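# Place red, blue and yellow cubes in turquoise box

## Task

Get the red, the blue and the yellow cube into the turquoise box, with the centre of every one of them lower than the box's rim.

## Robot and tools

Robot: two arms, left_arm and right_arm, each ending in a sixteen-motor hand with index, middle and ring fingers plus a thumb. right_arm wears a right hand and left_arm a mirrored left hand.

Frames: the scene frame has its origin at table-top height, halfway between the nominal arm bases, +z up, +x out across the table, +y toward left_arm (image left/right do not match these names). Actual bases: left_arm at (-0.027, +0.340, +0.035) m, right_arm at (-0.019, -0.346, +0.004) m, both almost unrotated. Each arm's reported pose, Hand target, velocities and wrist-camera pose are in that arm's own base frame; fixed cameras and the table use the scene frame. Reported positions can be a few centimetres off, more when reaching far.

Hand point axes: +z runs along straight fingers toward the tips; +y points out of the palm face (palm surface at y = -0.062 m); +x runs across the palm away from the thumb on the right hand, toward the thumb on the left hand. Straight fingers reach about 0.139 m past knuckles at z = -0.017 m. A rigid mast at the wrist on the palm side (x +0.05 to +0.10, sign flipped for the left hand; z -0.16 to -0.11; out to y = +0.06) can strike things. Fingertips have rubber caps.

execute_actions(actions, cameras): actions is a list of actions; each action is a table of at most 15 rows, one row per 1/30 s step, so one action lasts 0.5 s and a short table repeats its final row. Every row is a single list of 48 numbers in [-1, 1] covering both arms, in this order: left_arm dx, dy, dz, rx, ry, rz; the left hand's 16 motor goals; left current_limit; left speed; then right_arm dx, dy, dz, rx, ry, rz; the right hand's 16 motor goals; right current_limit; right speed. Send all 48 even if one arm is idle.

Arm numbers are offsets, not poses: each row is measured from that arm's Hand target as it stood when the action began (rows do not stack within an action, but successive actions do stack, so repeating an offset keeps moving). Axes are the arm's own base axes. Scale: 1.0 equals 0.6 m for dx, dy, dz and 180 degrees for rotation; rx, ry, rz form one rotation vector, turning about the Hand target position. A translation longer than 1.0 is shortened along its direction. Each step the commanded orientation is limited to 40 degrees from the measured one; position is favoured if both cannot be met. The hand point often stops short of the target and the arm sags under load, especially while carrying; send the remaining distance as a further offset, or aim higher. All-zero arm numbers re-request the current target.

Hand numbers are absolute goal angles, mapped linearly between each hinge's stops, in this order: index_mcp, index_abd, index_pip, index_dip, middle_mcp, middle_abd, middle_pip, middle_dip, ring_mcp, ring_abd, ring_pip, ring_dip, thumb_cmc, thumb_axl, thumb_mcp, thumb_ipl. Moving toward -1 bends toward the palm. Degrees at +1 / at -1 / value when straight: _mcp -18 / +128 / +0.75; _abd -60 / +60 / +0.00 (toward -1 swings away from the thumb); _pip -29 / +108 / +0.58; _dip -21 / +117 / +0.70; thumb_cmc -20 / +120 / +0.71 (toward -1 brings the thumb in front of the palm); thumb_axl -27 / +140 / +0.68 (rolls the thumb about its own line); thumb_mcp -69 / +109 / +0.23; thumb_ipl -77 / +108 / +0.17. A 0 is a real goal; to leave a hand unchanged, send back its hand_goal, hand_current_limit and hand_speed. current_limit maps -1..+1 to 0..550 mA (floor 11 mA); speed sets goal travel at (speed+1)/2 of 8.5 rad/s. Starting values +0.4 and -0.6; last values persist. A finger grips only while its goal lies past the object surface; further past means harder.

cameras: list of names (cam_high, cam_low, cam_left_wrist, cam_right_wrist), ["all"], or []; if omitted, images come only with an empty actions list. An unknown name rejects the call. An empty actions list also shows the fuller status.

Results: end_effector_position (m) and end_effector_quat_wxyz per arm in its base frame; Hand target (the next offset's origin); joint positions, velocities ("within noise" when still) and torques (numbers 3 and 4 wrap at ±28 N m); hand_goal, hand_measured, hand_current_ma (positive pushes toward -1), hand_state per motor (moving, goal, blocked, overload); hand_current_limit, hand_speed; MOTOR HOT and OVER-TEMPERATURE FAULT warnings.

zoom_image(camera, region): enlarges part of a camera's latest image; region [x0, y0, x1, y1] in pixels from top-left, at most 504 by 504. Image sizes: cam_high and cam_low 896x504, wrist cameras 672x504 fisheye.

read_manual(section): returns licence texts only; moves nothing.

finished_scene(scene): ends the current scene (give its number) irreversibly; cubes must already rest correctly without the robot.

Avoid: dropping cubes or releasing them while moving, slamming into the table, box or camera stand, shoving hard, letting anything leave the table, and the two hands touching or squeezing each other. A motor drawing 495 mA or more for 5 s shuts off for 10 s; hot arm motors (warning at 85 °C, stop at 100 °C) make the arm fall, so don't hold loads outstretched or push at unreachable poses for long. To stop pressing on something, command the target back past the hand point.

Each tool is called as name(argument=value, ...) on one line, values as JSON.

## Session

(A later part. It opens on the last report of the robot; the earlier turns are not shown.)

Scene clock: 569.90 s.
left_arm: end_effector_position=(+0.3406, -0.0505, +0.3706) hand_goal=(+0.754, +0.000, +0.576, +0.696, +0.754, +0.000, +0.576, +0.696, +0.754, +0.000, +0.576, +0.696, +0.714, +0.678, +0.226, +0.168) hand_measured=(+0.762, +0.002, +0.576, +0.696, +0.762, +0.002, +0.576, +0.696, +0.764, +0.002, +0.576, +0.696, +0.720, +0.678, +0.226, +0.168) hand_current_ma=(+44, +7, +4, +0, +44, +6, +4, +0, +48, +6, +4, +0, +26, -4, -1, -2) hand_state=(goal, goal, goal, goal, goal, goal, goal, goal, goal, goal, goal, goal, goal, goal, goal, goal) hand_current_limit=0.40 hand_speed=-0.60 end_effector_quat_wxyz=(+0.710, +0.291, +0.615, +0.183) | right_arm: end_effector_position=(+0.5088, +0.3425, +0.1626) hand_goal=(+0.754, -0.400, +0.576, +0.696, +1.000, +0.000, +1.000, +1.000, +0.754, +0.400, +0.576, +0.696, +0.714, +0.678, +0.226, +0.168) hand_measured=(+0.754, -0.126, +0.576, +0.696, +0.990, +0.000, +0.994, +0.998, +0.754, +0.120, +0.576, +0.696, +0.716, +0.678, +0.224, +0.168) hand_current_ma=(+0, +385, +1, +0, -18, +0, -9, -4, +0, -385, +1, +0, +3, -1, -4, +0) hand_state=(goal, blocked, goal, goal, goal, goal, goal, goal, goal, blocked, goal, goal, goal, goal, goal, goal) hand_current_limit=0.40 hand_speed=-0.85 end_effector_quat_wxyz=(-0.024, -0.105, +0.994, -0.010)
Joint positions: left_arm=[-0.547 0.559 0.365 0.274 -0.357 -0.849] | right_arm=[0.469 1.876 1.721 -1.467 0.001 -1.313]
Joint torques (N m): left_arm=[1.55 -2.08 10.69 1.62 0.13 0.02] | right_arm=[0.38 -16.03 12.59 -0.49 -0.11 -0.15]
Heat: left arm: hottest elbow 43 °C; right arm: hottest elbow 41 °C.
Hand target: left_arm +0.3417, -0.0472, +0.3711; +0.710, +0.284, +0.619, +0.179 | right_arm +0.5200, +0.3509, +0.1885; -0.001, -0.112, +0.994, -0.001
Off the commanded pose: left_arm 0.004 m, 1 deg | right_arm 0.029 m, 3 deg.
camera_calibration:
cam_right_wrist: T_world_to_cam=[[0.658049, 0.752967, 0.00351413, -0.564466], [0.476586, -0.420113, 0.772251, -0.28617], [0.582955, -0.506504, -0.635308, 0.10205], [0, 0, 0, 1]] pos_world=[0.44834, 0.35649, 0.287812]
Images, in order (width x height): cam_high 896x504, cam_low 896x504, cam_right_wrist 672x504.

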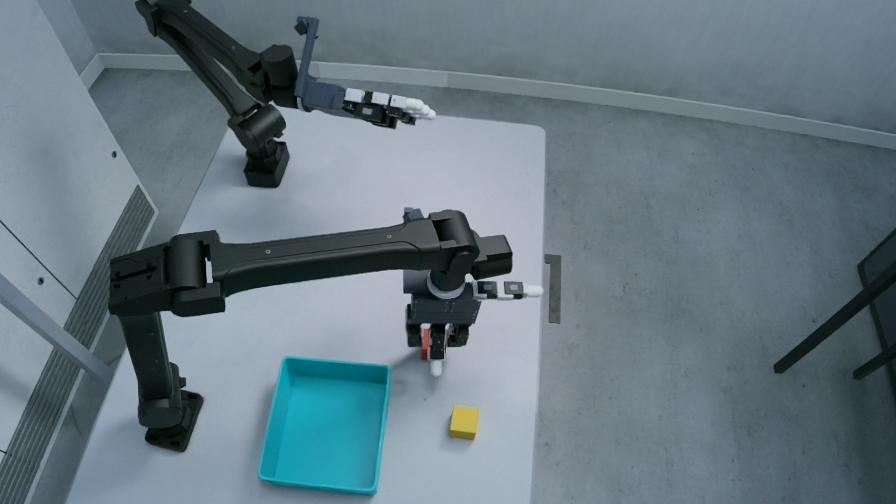

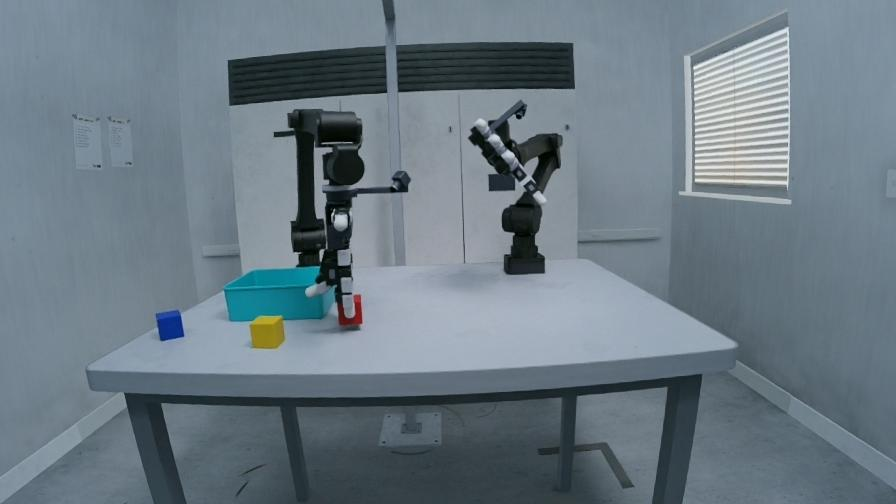

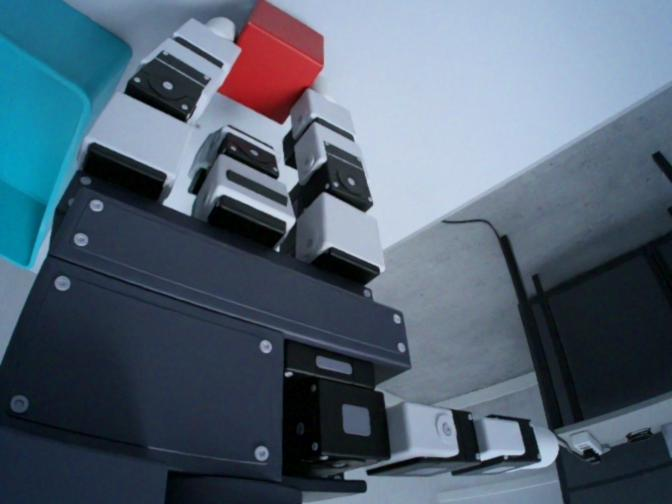

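execute_actions(actions=[[[0,0,0,0,0,0,0.754,0,0.576,0.696,0.754,0,0.576,0.696,0.754,0,0.576,0.696,0.714,0.678,0.226,0.168,0.4,-0.6,0,0,0.08,0,0,0,0.754,-0.4,0.576,0.696,1,0,1,1,0.754,0.4,0.576,0.696,0.714,0.678,0.226,0.168,0.4,-0.85]],[[0,0,0,0,0,0,0.754,0,0.576,0.696,0.754,0,0.576,0.696,0.754,0,0.576,0.696,0.714,0.678,0.226,0.168,0.4,-0.6,-0.02,-0.02,0.08,0,0,0,0.754,-0.4,0.576,0.696,1,0,1,1,0.754,0.4,0.576,0.696,0.714,0.678,0.226,0.168,0.4,-0.85]],[[0,0,0,0,0,0,0.754,0,0.576,0.696,0.754,0,0.576,0.696,0.754,0,0.576,0.696,0.714,0.678,0.226,0.168,0.4,-0.6,-0.05,-0.05,0,0,0,-0.015,0.754,-0.4,0.576,0.696,1,0,1,1,0.754,0.4,0.576,0.696,0.714,0.678,0.226,0.168,0.4,-0.85]],[[0,0,0,0,0,0,0.754,0,0.576,0.696,0.754,0,0.576,0.696,0.754,0,0.576,0.696,0.714,0.678,0.226,0.168,0.4,-0.6,-0.06,-0.06,0,0,0,-0.015,0.754,-0.4,0.576,0.696,1,0,1,1,0.754,0.4,0.576,0.696,0.714,0.678,0.226,0.168,0.4,-0.85]],[[0,0,0,0,0,0,0.754,0,0.576,0.696,0.754,0,0.576,0.696,0.754,0,0.576,0.696,0.714,0.678,0.226,0.168,0.4,-0.6,-0.06,-0.06,0,0,0,-0.015,0.754,-0.4,0.576,0.696,1,0,1,1,0.754,0.4,0.576,0.696,0.714,0.678,0.226,0.168,0.4,-0.85]],[[0,0,0,0,0,0,0.754,0,0.576,0.696,0.754,0,0.576,0.696,0.754,0,0.576,0.696,0.714,0.678,0.226,0.168,0.4,-0.6,-0.05,-0.055,0,0,0,-0.015,0.754,-0.4,0.576,0.696,1,0,1,1,0.754,0.4,0.576,0.696,0.714,0.678,0.226,0.168,0.4,-0.85]]], cameras=["cam_high","cam_low","cam_right_wrist"])

Scene clock: 593.10 s.
left_arm: end_effector_position=(+0.3406, -0.0505, +0.3706) hand_goal=(+0.754, +0.000, +0.576, +0.696, +0.754, +0.000, +0.576, +0.696, +0.754, +0.000, +0.576, +0.696, +0.714, +0.678, +0.226, +0.168) hand_measured=(+0.762, +0.002, +0.576, +0.696, +0.762, +0.002, +0.576, +0.696, +0.764, +0.002, +0.576, +0.696, +0.720, +0.678, +0.226, +0.168) hand_current_ma=(+44, +7, +4, +0, +44, +6, +4, +0, +48, +6, +4, +0, +26, -4, -1, -2) hand_state=(goal, goal, goal, goal, goal, goal, goal, goal, goal, goal, goal, goal, goal, goal, goal, goal) hand_current_limit=0.40 hand_speed=-0.60 end_effector_quat_wxyz=(+0.710, +0.291, +0.615, +0.183) | right_arm: end_effector_position=(+0.3744, +0.2079, +0.2823) hand_goal=(+0.754, -0.400, +0.576, +0.696, +1.000, +0.000, +1.000, +1.000, +0.754, +0.400, +0.576, +0.696, +0.714, +0.678, +0.226, +0.168) hand_measured=(+0.754, -0.128, +0.576, +0.696, +0.990, +0.000, +0.994, +0.998, +0.752, +0.122, +0.576, +0.696, +0.716, +0.678, +0.224, +0.168) hand_current_ma=(-1, +385, +0, +0, -18, +0, -9, -4, -4, -385, +0, +0, +1, -1, -5, +0) hand_state=(goal, blocked, goal, goal, goal, goal, goal, goal, goal, blocked, goal, goal, goal, goal, goal, goal) hand_current_limit=0.40 hand_speed=-0.85 end_effector_quat_wxyz=(-0.002, -0.027, +1.000, -0.001)
Joint positions: left_arm=[-0.547 0.559 0.365 0.274 -0.357 -0.849] | right_arm=[0.331 1.327 1.368 -1.617 0.001 -1.294]
Joint torques (N m): left_arm=[1.55 -2.08 10.69 1.62 0.13 0.03] | right_arm=[-0.85 -8.06 8.72 -0.06 -0.12 0.04]
Heat: left arm: hottest elbow 44 °C; right arm: hottest elbow 42 °C.
Hand target: left_arm +0.3417, -0.0472, +0.3711; +0.710, +0.284, +0.619, +0.179 | right_arm +0.3761, +0.2038, +0.2846; -0.001, -0.018, +1.000, +0.000
Off the commanded pose: left_arm 0.004 m, 1 deg | right_arm 0.005 m, 1 deg.
camera_calibration:
cam_right_wrist: T_world_to_cam=[[0.766421, 0.640641, 0.0466693, -0.404512], [0.370615, -0.500381, 0.782473, -0.317628], [0.524637, -0.582407, -0.620934, 0.221789], [0, 0, 0, 1]] pos_world=[0.311386, 0.229384, 0.40513]
Images, in order (width x height): cam_high 896x504, cam_low 896x504, cam_right_wrist 672x504.

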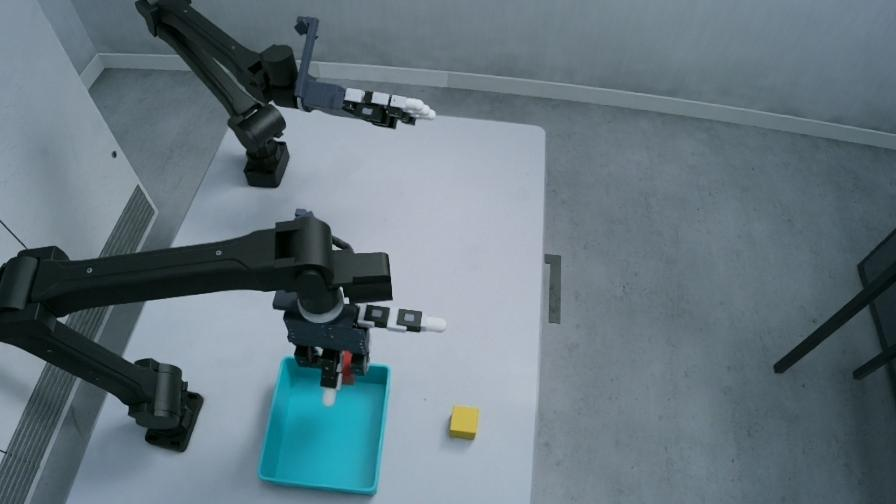

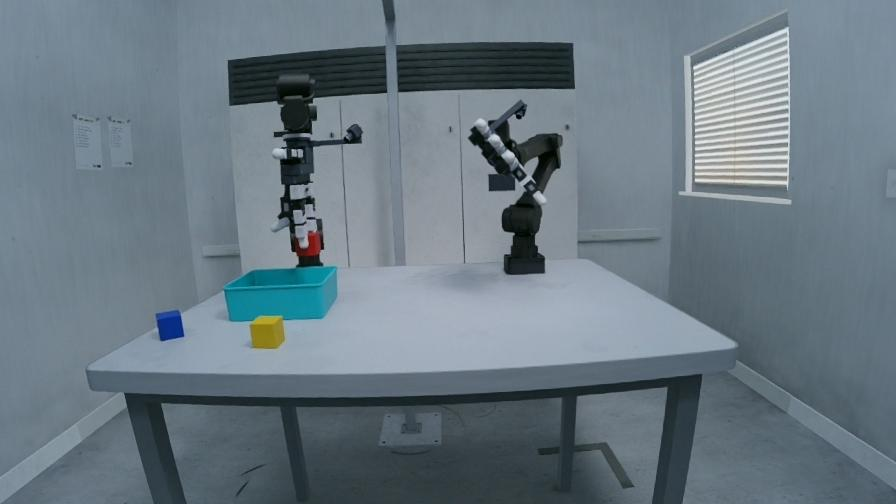

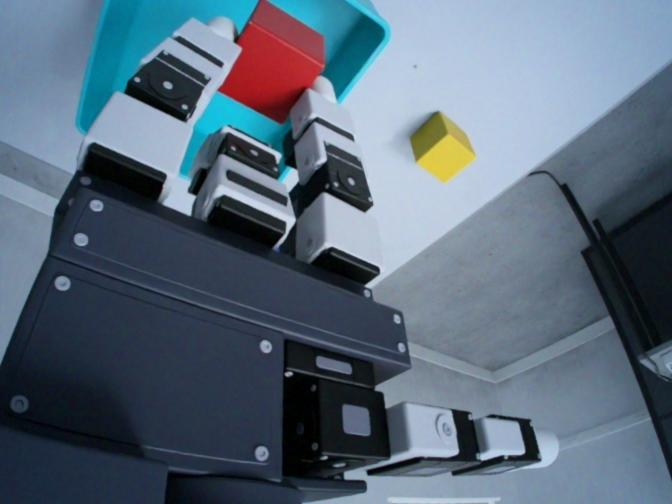

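execute_actions(actions=[[[0,0,0,0,0,0,0.754,0,0.576,0.696,0.754,0,0.576,0.696,0.754,0,0.576,0.696,0.714,0.678,0.226,0.168,0.4,-0.6,-0.003,-0.003,-0.07,0,0,-0.005,0.754,-0.4,0.576,0.696,1,0,1,1,0.754,0.4,0.576,0.696,0.714,0.678,0.226,0.168,0.4,-0.85]],[[0,0,0,0,0,0,0.754,0,0.576,0.696,0.754,0,0.576,0.696,0.754,0,0.576,0.696,0.714,0.678,0.226,0.168,0.4,-0.6,0,0,-0.07,0,0,0,0.754,-0.4,0.576,0.696,1,0,1,1,0.754,0.4,0.576,0.696,0.714,0.678,0.226,0.168,0.4,-0.85]],[[0,0,0,0,0,0,0.754,0,0.576,0.696,0.754,0,0.576,0.696,0.754,0,0.576,0.696,0.714,0.678,0.226,0.168,0.4,-0.6,0,0,-0.06,0,0,0,0.754,-0.4,0.576,0.696,1,0,1,1,0.754,0.4,0.576,0.696,0.714,0.678,0.226,0.168,0.4,-0.85]]], cameras=["cam_high","cam_low","cam_right_wrist"])

zoom_image(camera="cam_low", region=[200, 200, 380, 360])

Scene clock: 615.40 s.
left_arm: end_effector_position=(+0.3406, -0.0505, +0.3706) hand_goal=(+0.754, +0.000, +0.576, +0.696, +0.754, +0.000, +0.576, +0.696, +0.754, +0.000, +0.576, +0.696, +0.714, +0.678, +0.226, +0.168) hand_measured=(+0.762, +0.002, +0.576, +0.696, +0.762, +0.002, +0.576, +0.696, +0.764, +0.002, +0.576, +0.696, +0.720, +0.678, +0.226, +0.168) hand_current_ma=(+44, +7, +4, +0, +44, +6, +4, +0, +48, +6, +4, +0, +26, -4, -1, -2) hand_state=(goal, goal, goal, goal, goal, goal, goal, goal, goal, goal, goal, goal, goal, goal, goal, goal) hand_current_limit=0.40 hand_speed=-0.60 end_effector_quat_wxyz=(+0.710, +0.291, +0.615, +0.183) | right_arm: end_effector_position=(+0.3670, +0.2048, +0.1649) hand_goal=(+0.754, -0.400, +0.576, +0.696, +1.000, +0.000, +1.000, +1.000, +0.754, +0.400, +0.576, +0.696, +0.714, +0.678, +0.226, +0.168) hand_measured=(+0.754, -0.128, +0.576, +0.696, +0.990, +0.000, +0.994, +0.998, +0.752, +0.122, +0.576, +0.696, +0.716, +0.678, +0.224, +0.168) hand_current_ma=(-1, +385, +0, +0, -18, +0, -9, -4, -4, -385, +0, +0, +1, -1, -5, +0) hand_state=(goal, blocked, goal, goal, goal, goal, goal, goal, goal, blocked, goal, goal, goal, goal, goal, goal) hand_current_limit=0.40 hand_speed=-0.85 end_effector_quat_wxyz=(-0.004, -0.022, +1.000, -0.002)
Joint positions: left_arm=[-0.547 0.559 0.365 0.274 -0.357 -0.849] | right_arm=[0.331 1.342 1.072 -1.31 0.001 -1.284]
Joint torques (N m): left_arm=[1.55 -2.08 10.7 1.62 0.14 0.03] | right_arm=[-0.85 -7 8.59 0.35 -0.12 0.07]
Heat: left arm: hottest elbow 44 °C; right arm: hottest elbow 42 °C.
Hand target: left_arm +0.3417, -0.0472, +0.3711; +0.710, +0.284, +0.619, +0.179 | right_arm +0.3742, +0.2020, +0.1644; -0.001, -0.011, +1.000, +0.000
Off the commanded pose: left_arm 0.004 m, 1 deg | right_arm 0.008 m, 1 deg.
camera_calibration:
cam_right_wrist: T_world_to_cam=[[0.773144, 0.632769, 0.0430295, -0.391645], [0.368289, -0.503155, 0.781792, -0.223049], [0.516344, -0.588591, -0.622053, 0.15561], [0, 0, 0, 1]] pos_world=[0.304597, 0.227183, 0.288028]
Images, in order (width x height): cam_high 896x504, cam_low 896x504, cam_right_wrist 672x504.

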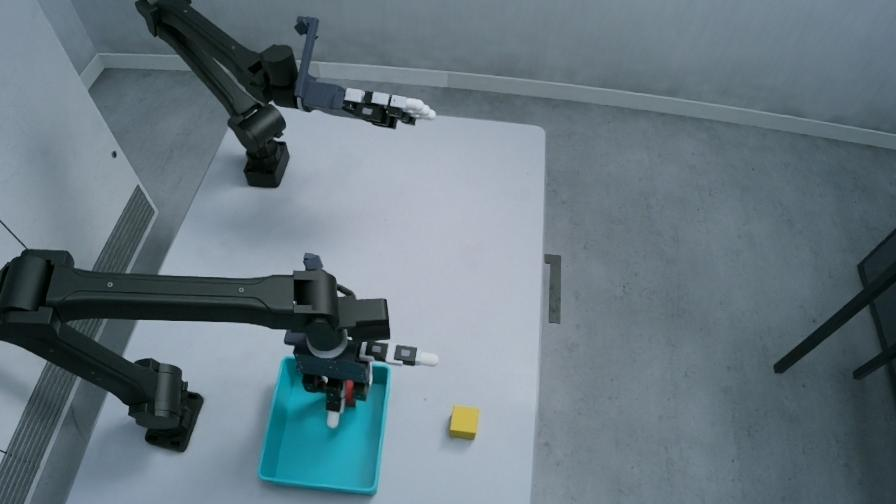

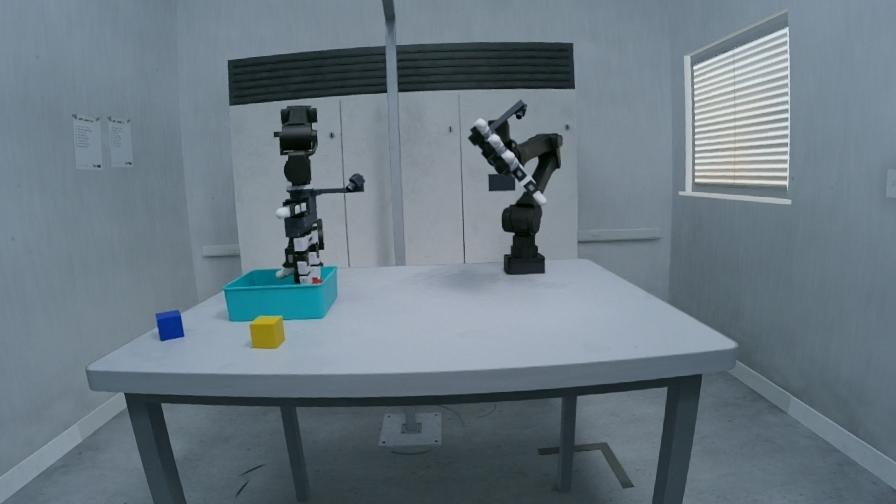

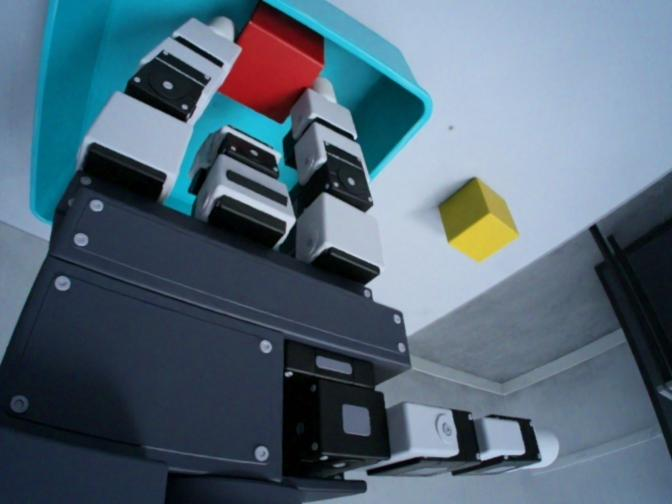

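Scaled by 2.800.

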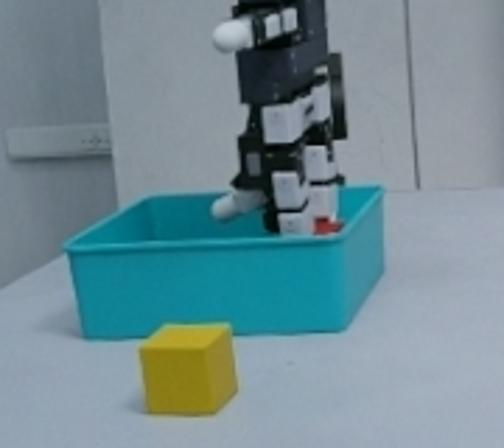

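execute_actions(actions=[[[0,0,0,0,0,0,0.754,0,0.576,0.696,0.754,0,0.576,0.696,0.754,0,0.576,0.696,0.714,0.678,0.226,0.168,0.4,-0.6,0.003,-0.003,-0.022,0,0,0,0.754,-0.4,0.576,0.696,1,0,1,1,0.754,0.4,0.576,0.696,0.714,0.678,0.226,0.168,0.4,-0.85]],[[0,0,0,0,0,0,0.754,0,0.576,0.696,0.754,0,0.576,0.696,0.754,0,0.576,0.696,0.714,0.678,0.226,0.168,0.4,-0.6,0,0,0,0,0,0,0.754,-0.1,0.576,0.696,1,0,1,1,0.754,0.1,0.576,0.696,0.714,0.678,0.226,0.168,0.4,-0.85]],[[0,0,0,0,0,0,0.754,0,0.576,0.696,0.754,0,0.576,0.696,0.754,0,0.576,0.696,0.714,0.678,0.226,0.168,0.4,-0.6,0,0,0,0,0,0,0.754,0.08,0.576,0.696,1,0,1,1,0.754,-0.1,0.576,0.696,0.714,0.678,0.226,0.168,0.4,-0.85]]], cameras=["cam_high","cam_right_wrist"])

Scene clock: 625.13 s.
left_arm: end_effector_position=(+0.3406, -0.0505, +0.3706) hand_goal=(+0.754, +0.000, +0.576, +0.696, +0.754, +0.000, +0.576, +0.696, +0.754, +0.000, +0.576, +0.696, +0.714, +0.678, +0.226, +0.168) hand_measured=(+0.762, +0.002, +0.576, +0.696, +0.762, +0.002, +0.576, +0.696, +0.764, +0.002, +0.576, +0.696, +0.720, +0.678, +0.226, +0.168) hand_current_ma=(+44, +7, +4, +0, +44, +6, +4, +0, +48, +6, +4, +0, +26, -4, -1, -2) hand_state=(goal, goal, goal, goal, goal, goal, goal, goal, goal, goal, goal, goal, goal, goal, goal, goal) hand_current_limit=0.40 hand_speed=-0.60 end_effector_quat_wxyz=(+0.710, +0.291, +0.615, +0.183) | right_arm: end_effector_position=(+0.3704, +0.2042, +0.1556) hand_goal=(+0.754, +0.080, +0.576, +0.696, +1.000, +0.000, +1.000, +1.000, +0.754, -0.100, +0.576, +0.696, +0.714, +0.678, +0.226, +0.168) hand_measured=(+0.754, +0.076, +0.576, +0.696, +0.990, +0.000, +0.994, +0.998, +0.752, -0.096, +0.576, +0.696, +0.716, +0.678, +0.224, +0.168) hand_current_ma=(-1, -4, +0, +0, -18, +0, -9, -4, -4, +5, +0, +0, +1, -1, -5, +0) hand_state=(goal, goal, goal, goal, goal, goal, goal, goal, goal, goal, goal, goal, goal, goal, goal, goal) hand_current_limit=0.40 hand_speed=-0.85 end_effector_quat_wxyz=(+0.000, -0.020, +1.000, +0.000)
Joint positions: left_arm=[-0.547 0.559 0.365 0.274 -0.357 -0.849] | right_arm=[0.327 1.35 1.053 -1.273 0.001 -1.284]
Joint torques (N m): left_arm=[1.55 -2.08 10.7 1.62 0.13 0.03] | right_arm=[-1.08 -6.89 8.24 0.39 -0.12 0.01]
Heat: left arm: hottest elbow 44 °C; right arm: hottest elbow 42 °C.
Hand target: left_arm +0.3417, -0.0472, +0.3711; +0.710, +0.284, +0.619, +0.179 | right_arm +0.3761, +0.2002, +0.1514; +0.000, -0.011, +1.000, +0.000
Off the commanded pose: left_arm 0.004 m, 1 deg | right_arm 0.008 m, 1 deg.
camera_calibration:
cam_right_wrist: T_world_to_cam=[[0.77539, 0.629343, 0.0519529, -0.394965], [0.359079, -0.507089, 0.783532, -0.213366], [0.519455, -0.588888, -0.619175, 0.146054], [0, 0, 0, 1]] pos_world=[0.306999, 0.226382, 0.278132]
Images, in order (width x height): cam_high 896x504, cam_right_wrist 672x504.

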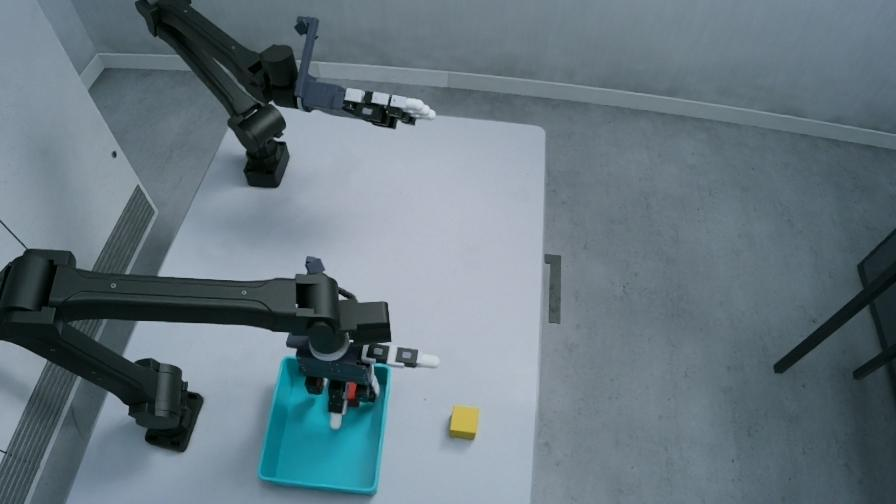

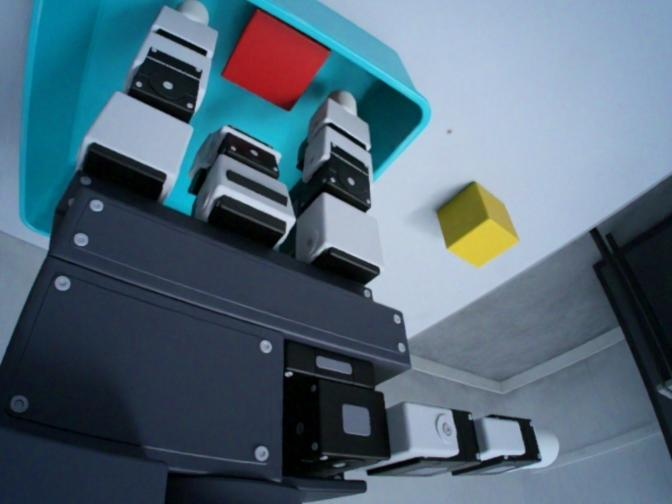

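zoom_image(camera="cam_right_wrist", region=[410, 150, 550, 290])

Scaled by 3.600 from the camera's 672x504 image, which has a finer 960x720 frame.

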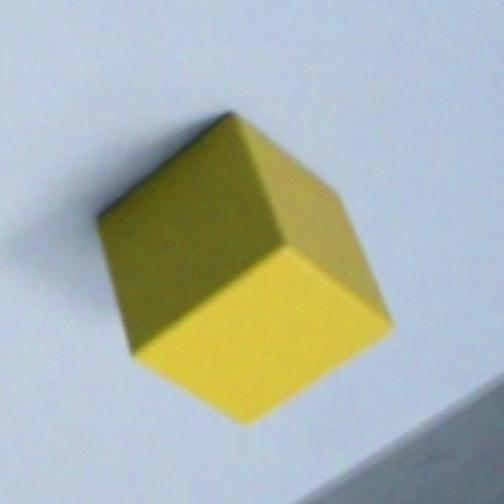

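execute_actions(actions=[[[0,0,0,0,0,0,0.754,0,0.576,0.696,0.754,0,0.576,0.696,0.754,0,0.576,0.696,0.714,0.678,0.226,0.168,0.4,-0.6,0,0,0.09,0,0,0,0.754,0.08,0.576,0.696,1,0,1,1,0.754,-0.1,0.576,0.696,0.714,0.678,0.226,0.168,0.4,-0.6]],[[0,0,0,0,0,0,0.754,0,0.576,0.696,0.754,0,0.576,0.696,0.754,0,0.576,0.696,0.714,0.678,0.226,0.168,0.4,-0.6,0,0,0.09,0,0,0,0.754,0.08,0.576,0.696,1,0,1,1,0.754,-0.1,0.576,0.696,0.714,0.678,0.226,0.168,0.4,-0.6]],[[0,0,0,0,0,0,0.754,0,0.576,0.696,0.754,0,0.576,0.696,0.754,0,0.576,0.696,0.714,0.678,0.226,0.168,0.4,-0.6,0.08,0,0,0,0,0,0.754,0.08,0.576,0.696,1,0,1,1,0.754,-0.1,0.576,0.696,0.714,0.678,0.226,0.168,0.4,-0.6]],[[0,0,0,0,0,0,0.754,0,0.576,0.696,0.754,0,0.576,0.696,0.754,0,0.576,0.696,0.714,0.678,0.226,0.168,0.4,-0.6,0.1,0,0,0,0,0,0.754,0.08,0.576,0.696,1,0,1,1,0.754,-0.1,0.576,0.696,0.714,0.678,0.226,0.168,0.4,-0.6]],[[0,0,0,0,0,0,0.754,0,0.576,0.696,0.754,0,0.576,0.696,0.754,0,0.576,0.696,0.714,0.678,0.226,0.168,0.4,-0.6,0.1,-0.01,-0.02,0,0,0,0.754,0.08,0.576,0.696,1,0,1,1,0.754,-0.1,0.576,0.696,0.714,0.678,0.226,0.168,0.4,-0.6]],[[0,0,0,0,0,0,0.754,0,0.576,0.696,0.754,0,0.576,0.696,0.754,0,0.576,0.696,0.714,0.678,0.226,0.168,0.4,-0.6,0.1,-0.015,-0.05,0,0,0,0.754,0.08,0.576,0.696,1,0,1,1,0.754,-0.1,0.576,0.696,0.714,0.678,0.226,0.168,0.4,-0.6]]], cameras=["cam_high","cam_low","cam_right_wrist"])

zoom_image(camera="cam_right_wrist", region=[130, 0, 420, 150])

Scene clock: 655.40 s.
left_arm: end_effector_position=(+0.3406, -0.0505, +0.3706) hand_goal=(+0.754, +0.000, +0.576, +0.696, +0.754, +0.000, +0.576, +0.696, +0.754, +0.000, +0.576, +0.696, +0.714, +0.678, +0.226, +0.168) hand_measured=(+0.762, +0.002, +0.576, +0.696, +0.762, +0.002, +0.576, +0.696, +0.764, +0.002, +0.576, +0.696, +0.720, +0.678, +0.226, +0.168) hand_current_ma=(+44, +7, +4, +0, +44, +6, +4, +0, +48, +6, +4, +0, +26, -4, -1, -2) hand_state=(goal, goal, goal, goal, goal, goal, goal, goal, goal, goal, goal, goal, goal, goal, goal, goal) hand_current_limit=0.40 hand_speed=-0.60 end_effector_quat_wxyz=(+0.710, +0.291, +0.615, +0.183) | right_arm: end_effector_position=(+0.5918, +0.1858, +0.2020) hand_goal=(+0.754, +0.080, +0.576, +0.696, +1.000, +0.000, +1.000, +1.000, +0.754, -0.100, +0.576, +0.696, +0.714, +0.678, +0.226, +0.168) hand_measured=(+0.752, +0.080, +0.576, +0.696, +0.990, +0.000, +0.994, +0.998, +0.752, -0.098, +0.576, +0.696, +0.716, +0.678, +0.224, +0.168) hand_current_ma=(-1, -1, +0, +0, -18, +0, -9, -4, -3, +2, +0, +0, +1, -1, -5, +0) hand_state=(goal, goal, goal, goal, goal, goal, goal, goal, goal, goal, goal, goal, goal, goal, goal, goal) hand_current_limit=0.40 hand_speed=-0.60 end_effector_quat_wxyz=(-0.016, -0.007, +1.000, -0.003)
Joint positions: left_arm=[-0.547 0.559 0.365 0.274 -0.357 -0.849] | right_arm=[0.175 1.891 1.844 -1.556 0 -1.409]
Joint torques (N m): left_arm=[1.61 -2.02 10.69 1.62 0.13 0.03] | right_arm=[-0.32 -15.27 12.27 -0.38 -0.1 -0.16]
Heat: left arm: hottest elbow 44 °C; right arm: hottest elbow 42 °C.
Hand target: left_arm +0.3417, -0.0472, +0.3711; +0.710, +0.284, +0.619, +0.179 | right_arm +0.6040, +0.1852, +0.2173; -0.001, -0.011, +1.000, +0.000
Off the commanded pose: left_arm 0.004 m, 1 deg | right_arm 0.019 m, 2 deg.
camera_calibration:
cam_right_wrist: T_world_to_cam=[[0.792648, 0.609236, 0.0232573, -0.558147], [0.370837, -0.512055, 0.774777, -0.342949], [0.483931, -0.605501, -0.631807, 0.0755494], [0, 0, 0, 1]] pos_world=[0.533032, 0.21018, 0.326422]
Images, in order (width x height): cam_high 896x504, cam_low 896x504, cam_right_wrist 672x504.

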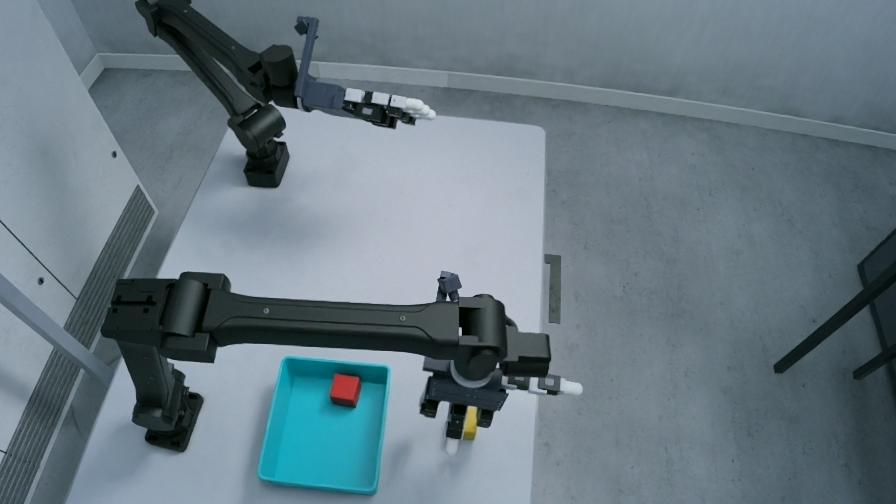

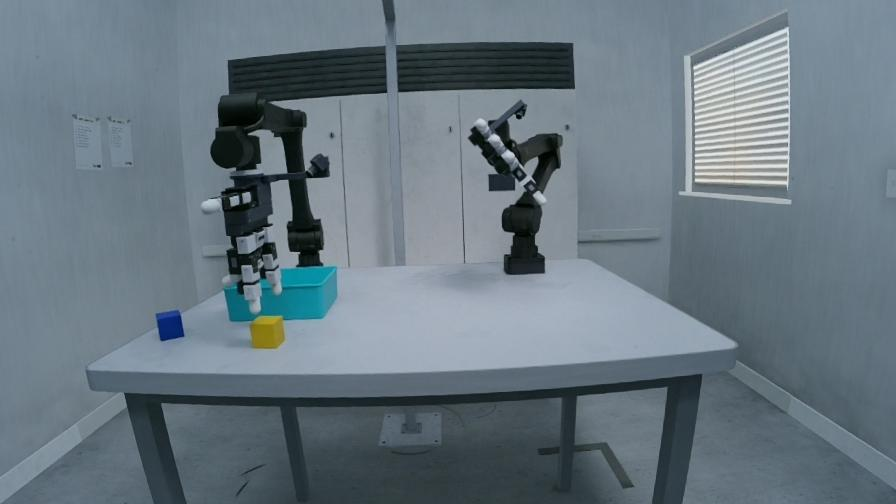

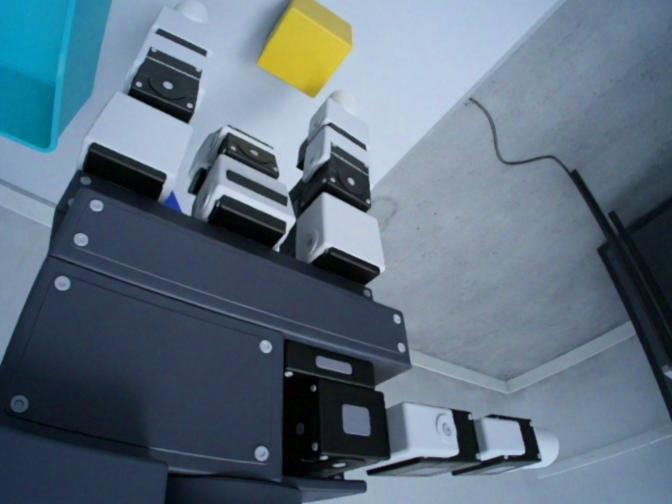

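Scaled by 1.738 from the camera's 672x504 image, which has a finer 960x720 frame.

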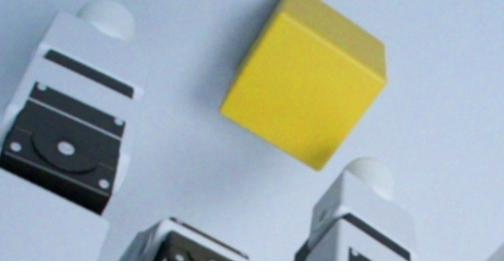

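execute_actions(actions=[[[0,0,0,0,0,0,0.754,0,0.576,0.696,0.754,0,0.576,0.696,0.754,0,0.576,0.696,0.714,0.678,0.226,0.168,0.4,-0.6,0.0083,0.005,-0.05,0,0,0,0.754,0.08,0.576,0.696,1,0,1,1,0.754,-0.1,0.576,0.696,0.714,0.678,0.226,0.168,0.4,-0.6]],[[0,0,0,0,0,0,0.754,0,0.576,0.696,0.754,0,0.576,0.696,0.754,0,0.576,0.696,0.714,0.678,0.226,0.168,0.4,-0.6,0,0,-0.03,0,0,0,0.754,0.08,0.576,0.696,1,0,1,1,0.754,-0.1,0.576,0.696,0.714,0.678,0.226,0.168,0.4,-0.6]]], cameras=["cam_low","cam_right_wrist"])

zoom_image(camera="cam_right_wrist", region=[130, 0, 420, 150])

zoom_image(camera="cam_low", region=[180, 220, 340, 360])

Scene clock: 669.97 s.
left_arm: end_effector_position=(+0.3406, -0.0505, +0.3706) hand_goal=(+0.754, +0.000, +0.576, +0.696, +0.754, +0.000, +0.576, +0.696, +0.754, +0.000, +0.576, +0.696, +0.714, +0.678, +0.226, +0.168) hand_measured=(+0.762, +0.002, +0.576, +0.696, +0.762, +0.002, +0.576, +0.696, +0.764, +0.002, +0.576, +0.696, +0.720, +0.678, +0.226, +0.168) hand_current_ma=(+44, +7, +4, +0, +44, +6, +4, +0, +48, +6, +4, +0, +26, -4, -1, -2) hand_state=(goal, goal, goal, goal, goal, goal, goal, goal, goal, goal, goal, goal, goal, goal, goal, goal) hand_current_limit=0.40 hand_speed=-0.60 end_effector_quat_wxyz=(+0.710, +0.291, +0.615, +0.183) | right_arm: end_effector_position=(+0.6065, +0.1884, +0.1821) hand_goal=(+0.754, +0.080, +0.576, +0.696, +1.000, +0.000, +1.000, +1.000, +0.754, -0.100, +0.576, +0.696, +0.714, +0.678, +0.226, +0.168) hand_measured=(+0.752, +0.080, +0.576, +0.696, +0.990, +0.000, +0.994, +0.998, +0.752, -0.098, +0.576, +0.696, +0.716, +0.678, +0.224, +0.168) hand_current_ma=(-1, -1, +0, +0, -18, +0, -9, -4, -3, +2, +0, +0, +1, -1, -5, +0) hand_state=(goal, goal, goal, goal, goal, goal, goal, goal, goal, goal, goal, goal, goal, goal, goal, goal) hand_current_limit=0.40 hand_speed=-0.60 end_effector_quat_wxyz=(+0.005, -0.007, +1.000, +0.001)
Joint positions: left_arm=[-0.547 0.559 0.365 0.274 -0.357 -0.849] | right_arm=[0.175 1.908 1.813 -1.465 0 -1.409]
Joint torques (N m): left_arm=[1.55 -2.08 10.69 1.62 0.13 0.03] | right_arm=[-0.03 -14.8 8.46 0.4 -0.11 -0.12]
Heat: left arm: hottest elbow 44 °C; right arm: hottest elbow 43 °C.
Hand target: left_arm +0.3417, -0.0472, +0.3711; +0.710, +0.284, +0.619, +0.179 | right_arm +0.6090, +0.1882, +0.1693; -0.001, -0.011, +1.000, +0.000
Off the commanded pose: left_arm 0.004 m, 1 deg | right_arm 0.013 m, 1 deg.
camera_calibration:
cam_right_wrist: T_world_to_cam=[[0.790857, 0.608936, 0.0611774, -0.576684], [0.337975, -0.517897, 0.785847, -0.312631], [0.510214, -0.600816, -0.615387, 0.0376585], [0, 0, 0, 1]] pos_world=[0.542522, 0.211879, 0.304135]
Images, in order (width x height): cam_low 896x504, cam_right_wrist 672x504.

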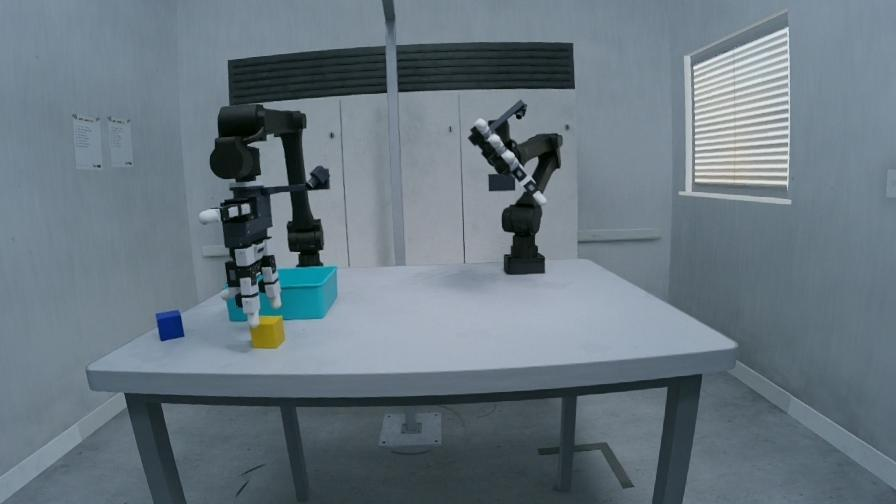

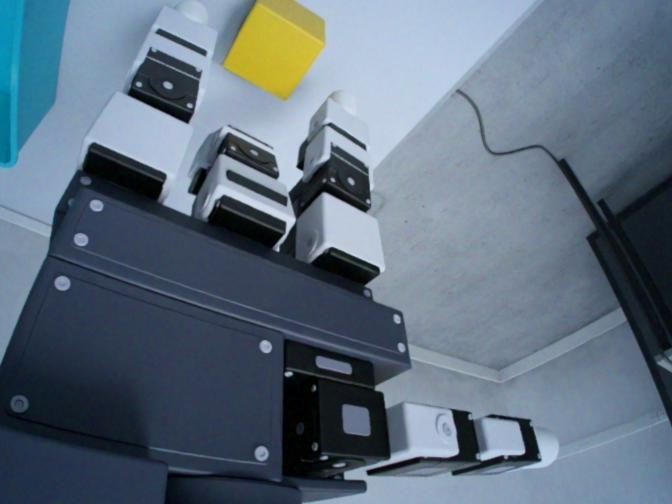

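Scaled by 1.738 from the camera's 672x504 image, which has a finer 960x720 frame.

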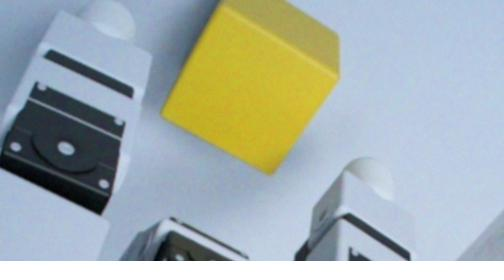

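Scaled by 3.150.

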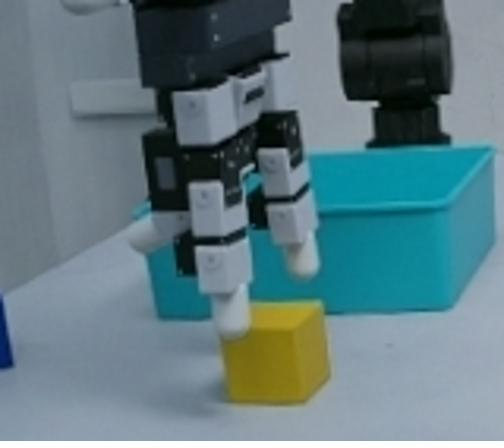

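execute_actions(actions=[[[0,0,0,0,0,0,0.754,0,0.576,0.696,0.754,0,0.576,0.696,0.754,0,0.576,0.696,0.714,0.678,0.226,0.168,0.4,-0.6,0.002,-0.005,-0.035,0,0,0,0.754,0.08,0.576,0.696,1,0,1,1,0.754,-0.1,0.576,0.696,0.714,0.678,0.226,0.168,0.4,-0.6]],[[0,0,0,0,0,0,0.754,0,0.576,0.696,0.754,0,0.576,0.696,0.754,0,0.576,0.696,0.714,0.678,0.226,0.168,0.4,-0.6,0,0,-0.025,0,0,0,0.754,0.08,0.576,0.696,1,0,1,1,0.754,-0.1,0.576,0.696,0.714,0.678,0.226,0.168,0.4,-0.6]]], cameras=["cam_low","cam_right_wrist"])

zoom_image(camera="cam_right_wrist", region=[130, 0, 420, 150])

zoom_image(camera="cam_low", region=[180, 220, 340, 360])

Scene clock: 679.57 s.
left_arm: end_effector_position=(+0.3406, -0.0505, +0.3706) hand_goal=(+0.754, +0.000, +0.576, +0.696, +0.754, +0.000, +0.576, +0.696, +0.754, +0.000, +0.576, +0.696, +0.714, +0.678, +0.226, +0.168) hand_measured=(+0.762, +0.002, +0.576, +0.696, +0.762, +0.002, +0.576, +0.696, +0.764, +0.002, +0.576, +0.696, +0.720, +0.678, +0.226, +0.168) hand_current_ma=(+44, +7, +4, +0, +44, +6, +4, +0, +48, +6, +4, +0, +26, -4, -1, -2) hand_state=(goal, goal, goal, goal, goal, goal, goal, goal, goal, goal, goal, goal, goal, goal, goal, goal) hand_current_limit=0.40 hand_speed=-0.60 end_effector_quat_wxyz=(+0.710, +0.291, +0.615, +0.183) | right_arm: end_effector_position=(+0.6079, +0.1887, +0.1468) hand_goal=(+0.754, +0.080, +0.576, +0.696, +1.000, +0.000, +1.000, +1.000, +0.754, -0.100, +0.576, +0.696, +0.714, +0.678, +0.226, +0.168) hand_measured=(+0.752, +0.080, +0.576, +0.696, +0.990, +0.000, +0.994, +0.998, +0.752, -0.098, +0.576, +0.696, +0.716, +0.678, +0.224, +0.168) hand_current_ma=(-1, -1, +0, +0, -18, +0, -9, -4, -3, +2, +0, +0, +1, -1, -5, +0) hand_state=(goal, goal, goal, goal, goal, goal, goal, goal, goal, goal, goal, goal, goal, goal, goal, goal) hand_current_limit=0.40 hand_speed=-0.60 end_effector_quat_wxyz=(+0.006, -0.008, +1.000, +0.001)
Joint positions: left_arm=[-0.547 0.559 0.365 0.274 -0.357 -0.849] | right_arm=[0.175 1.925 1.745 -1.379 0 -1.411]
Joint torques (N m): left_arm=[1.55 -2.08 10.7 1.62 0.14 0.03] | right_arm=[-0.62 -14.86 8.29 0.4 -0.11 -0.15]
Heat: left arm: hottest elbow 44 °C; right arm: hottest elbow 44 °C.
Hand target: left_arm +0.3417, -0.0472, +0.3711; +0.710, +0.284, +0.619, +0.179 | right_arm +0.6103, +0.1852, +0.1334; -0.001, -0.011, +1.000, +0.000
Off the commanded pose: left_arm 0.004 m, 1 deg | right_arm 0.014 m, 1 deg.
camera_calibration:
cam_right_wrist: T_world_to_cam=[[0.789397, 0.610728, 0.0621585, -0.575437], [0.338284, -0.517261, 0.786133, -0.285494], [0.512266, -0.599544, -0.614924, 0.0138736], [0, 0, 0, 1]] pos_world=[0.543719, 0.212079, 0.268735]
Images, in order (width x height): cam_low 896x504, cam_right_wrist 672x504.

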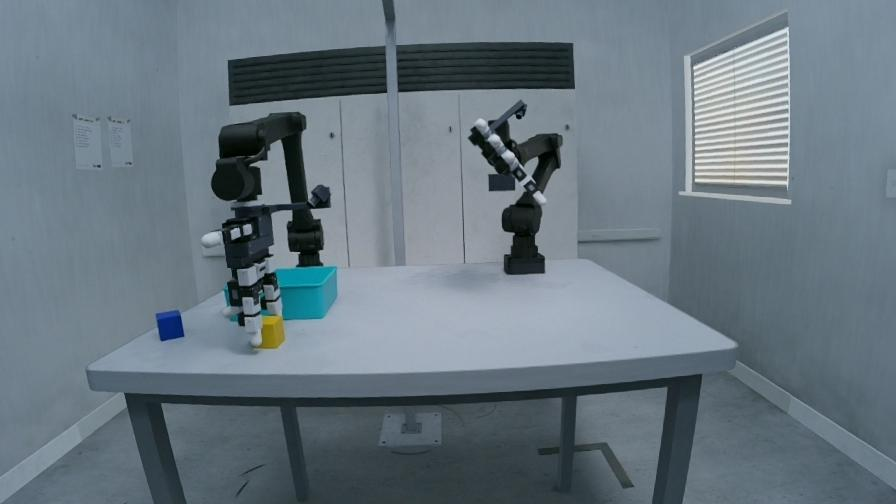

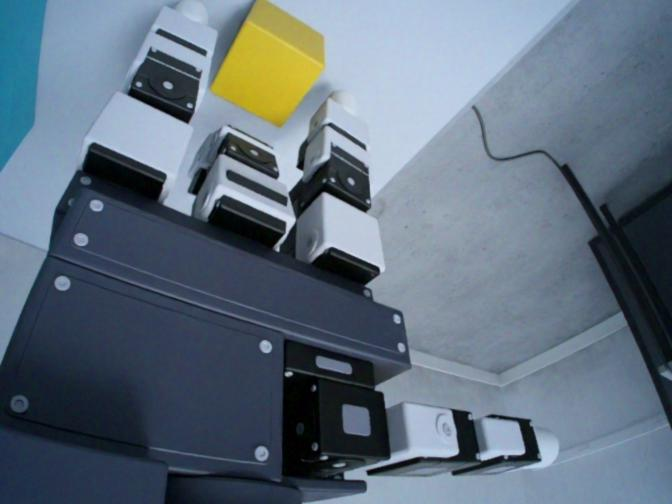

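Scaled by 1.738 from the camera's 672x504 image, which has a finer 960x720 frame.

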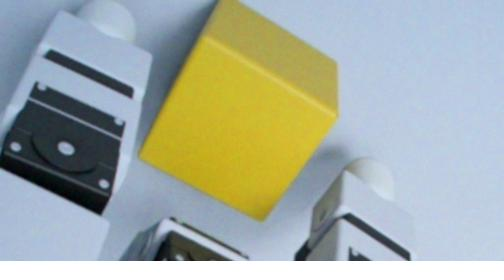

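Scaled by 3.150.

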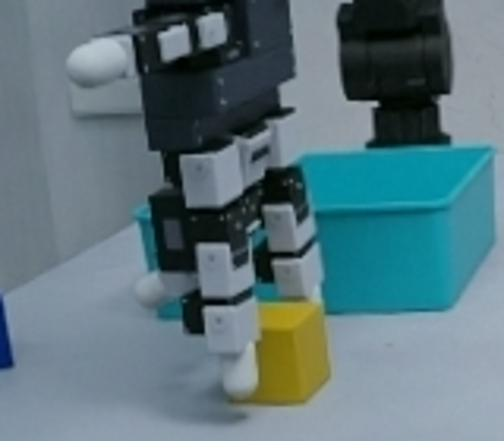

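execute_actions(actions=[[[0,0,0,0,0,0,0.754,0,0.576,0.696,0.754,0,0.576,0.696,0.754,0,0.576,0.696,0.714,0.678,0.226,0.168,0.4,-0.6,0,0,0,0,0,0,0.754,-0.15,0.576,0.696,1,0,1,1,0.754,0.15,0.576,0.696,0.714,0.678,0.226,0.168,0.4,-0.85]],[[0,0,0,0,0,0,0.754,0,0.576,0.696,0.754,0,0.576,0.696,0.754,0,0.576,0.696,0.714,0.678,0.226,0.168,0.4,-0.6,0,0,0,0,0,0,0.754,-0.4,0.576,0.696,1,0,1,1,0.754,0.4,0.576,0.696,0.714,0.678,0.226,0.168,0.4,-0.85]],[[0,0,0,0,0,0,0.754,0,0.576,0.696,0.754,0,0.576,0.696,0.754,0,0.576,0.696,0.714,0.678,0.226,0.168,0.4,-0.6,0,0,0.01,0,0,0,0.754,-0.4,0.576,0.696,1,0,1,1,0.754,0.4,0.576,0.696,0.714,0.678,0.226,0.168,0.4,-0.85]],[[0,0,0,0,0,0,0.754,0,0.576,0.696,0.754,0,0.576,0.696,0.754,0,0.576,0.696,0.714,0.678,0.226,0.168,0.4,-0.6,0,0,0.08,0,0,0,0.754,-0.4,0.576,0.696,1,0,1,1,0.754,0.4,0.576,0.696,0.714,0.678,0.226,0.168,0.4,-0.85]],[[0,0,0,0,0,0,0.754,0,0.576,0.696,0.754,0,0.576,0.696,0.754,0,0.576,0.696,0.714,0.678,0.226,0.168,0.4,-0.6,0,0,0.09,0,0,0,0.754,-0.4,0.576,0.696,1,0,1,1,0.754,0.4,0.576,0.696,0.714,0.678,0.226,0.168,0.4,-0.85]]], cameras=["cam_low","cam_right_wrist"])

Scene clock: 698.03 s.
left_arm: end_effector_position=(+0.3406, -0.0505, +0.3706) hand_goal=(+0.754, +0.000, +0.576, +0.696, +0.754, +0.000, +0.576, +0.696, +0.754, +0.000, +0.576, +0.696, +0.714, +0.678, +0.226, +0.168) hand_measured=(+0.762, +0.002, +0.576, +0.696, +0.762, +0.002, +0.576, +0.696, +0.764, +0.002, +0.576, +0.696, +0.720, +0.678, +0.226, +0.168) hand_current_ma=(+44, +7, +4, +0, +44, +6, +4, +0, +48, +6, +4, +0, +26, -4, -1, -2) hand_state=(goal, goal, goal, goal, goal, goal, goal, goal, goal, goal, goal, goal, goal, goal, goal, goal) hand_current_limit=0.40 hand_speed=-0.60 end_effector_quat_wxyz=(+0.710, +0.291, +0.615, +0.183) | right_arm: end_effector_position=(+0.5982, +0.1870, +0.2195) hand_goal=(+0.754, -0.400, +0.576, +0.696, +1.000, +0.000, +1.000, +1.000, +0.754, +0.400, +0.576, +0.696, +0.714, +0.678, +0.226, +0.168) hand_measured=(+0.752, -0.128, +0.576, +0.696, +0.990, +0.000, +0.994, +0.998, +0.752, +0.106, +0.576, +0.696, +0.716, +0.678, +0.224, +0.168) hand_current_ma=(-1, +385, +0, +0, -18, +0, -9, -4, -3, -385, +0, +0, +1, -1, -5, +0) hand_state=(goal, blocked, goal, goal, goal, goal, goal, goal, goal, blocked, goal, goal, goal, goal, goal, goal) hand_current_limit=0.40 hand_speed=-0.85 end_effector_quat_wxyz=(-0.022, -0.008, +1.000, -0.004)
Joint positions: left_arm=[-0.547 0.559 0.365 0.274 -0.357 -0.849] | right_arm=[0.175 1.919 1.933 -1.629 0 -1.412]
Joint torques (N m): left_arm=[1.55 -2.08 10.69 1.62 0.14 0.02] | right_arm=[-0.5 -16.21 12.9 -0.46 -0.1 -0.14]
Heat: left arm: hottest elbow 44 °C; right arm: hottest elbow 44 °C.
Hand target: left_arm +0.3417, -0.0472, +0.3711; +0.710, +0.284, +0.619, +0.179 | right_arm +0.6103, +0.1852, +0.2413; -0.001, -0.011, +1.000, +0.000
Off the commanded pose: left_arm 0.004 m, 1 deg | right_arm 0.025 m, 3 deg.
camera_calibration:
cam_right_wrist: T_world_to_cam=[[0.791202, 0.611433, 0.0121872, -0.561475], [0.381762, -0.509377, 0.771228, -0.364474], [0.477762, -0.605545, -0.636442, 0.0890629], [0, 0, 0, 1]] pos_world=[0.540832, 0.211581, 0.344619]
Images, in order (width x height): cam_low 896x504, cam_right_wrist 672x504.

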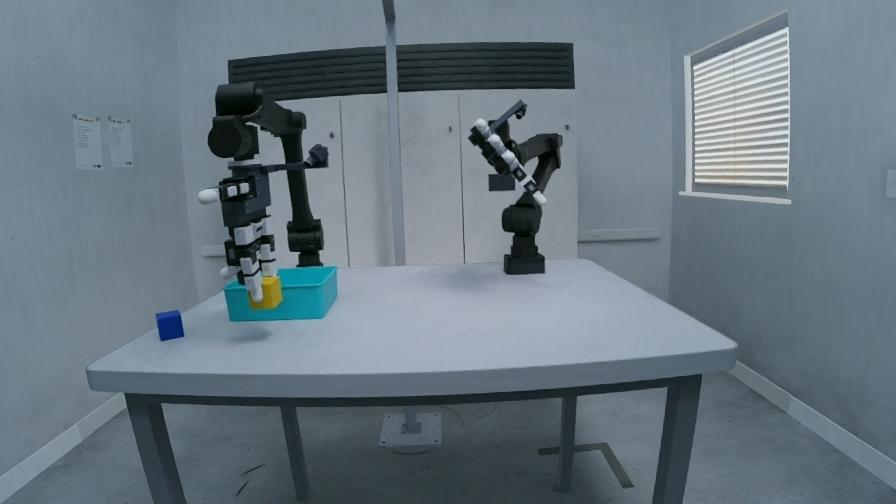

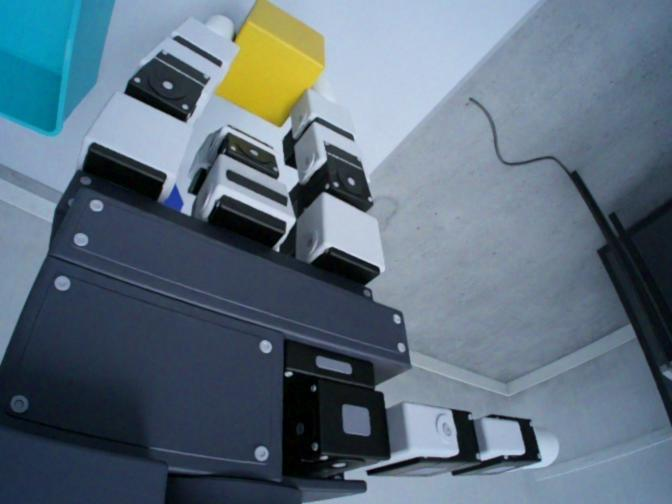

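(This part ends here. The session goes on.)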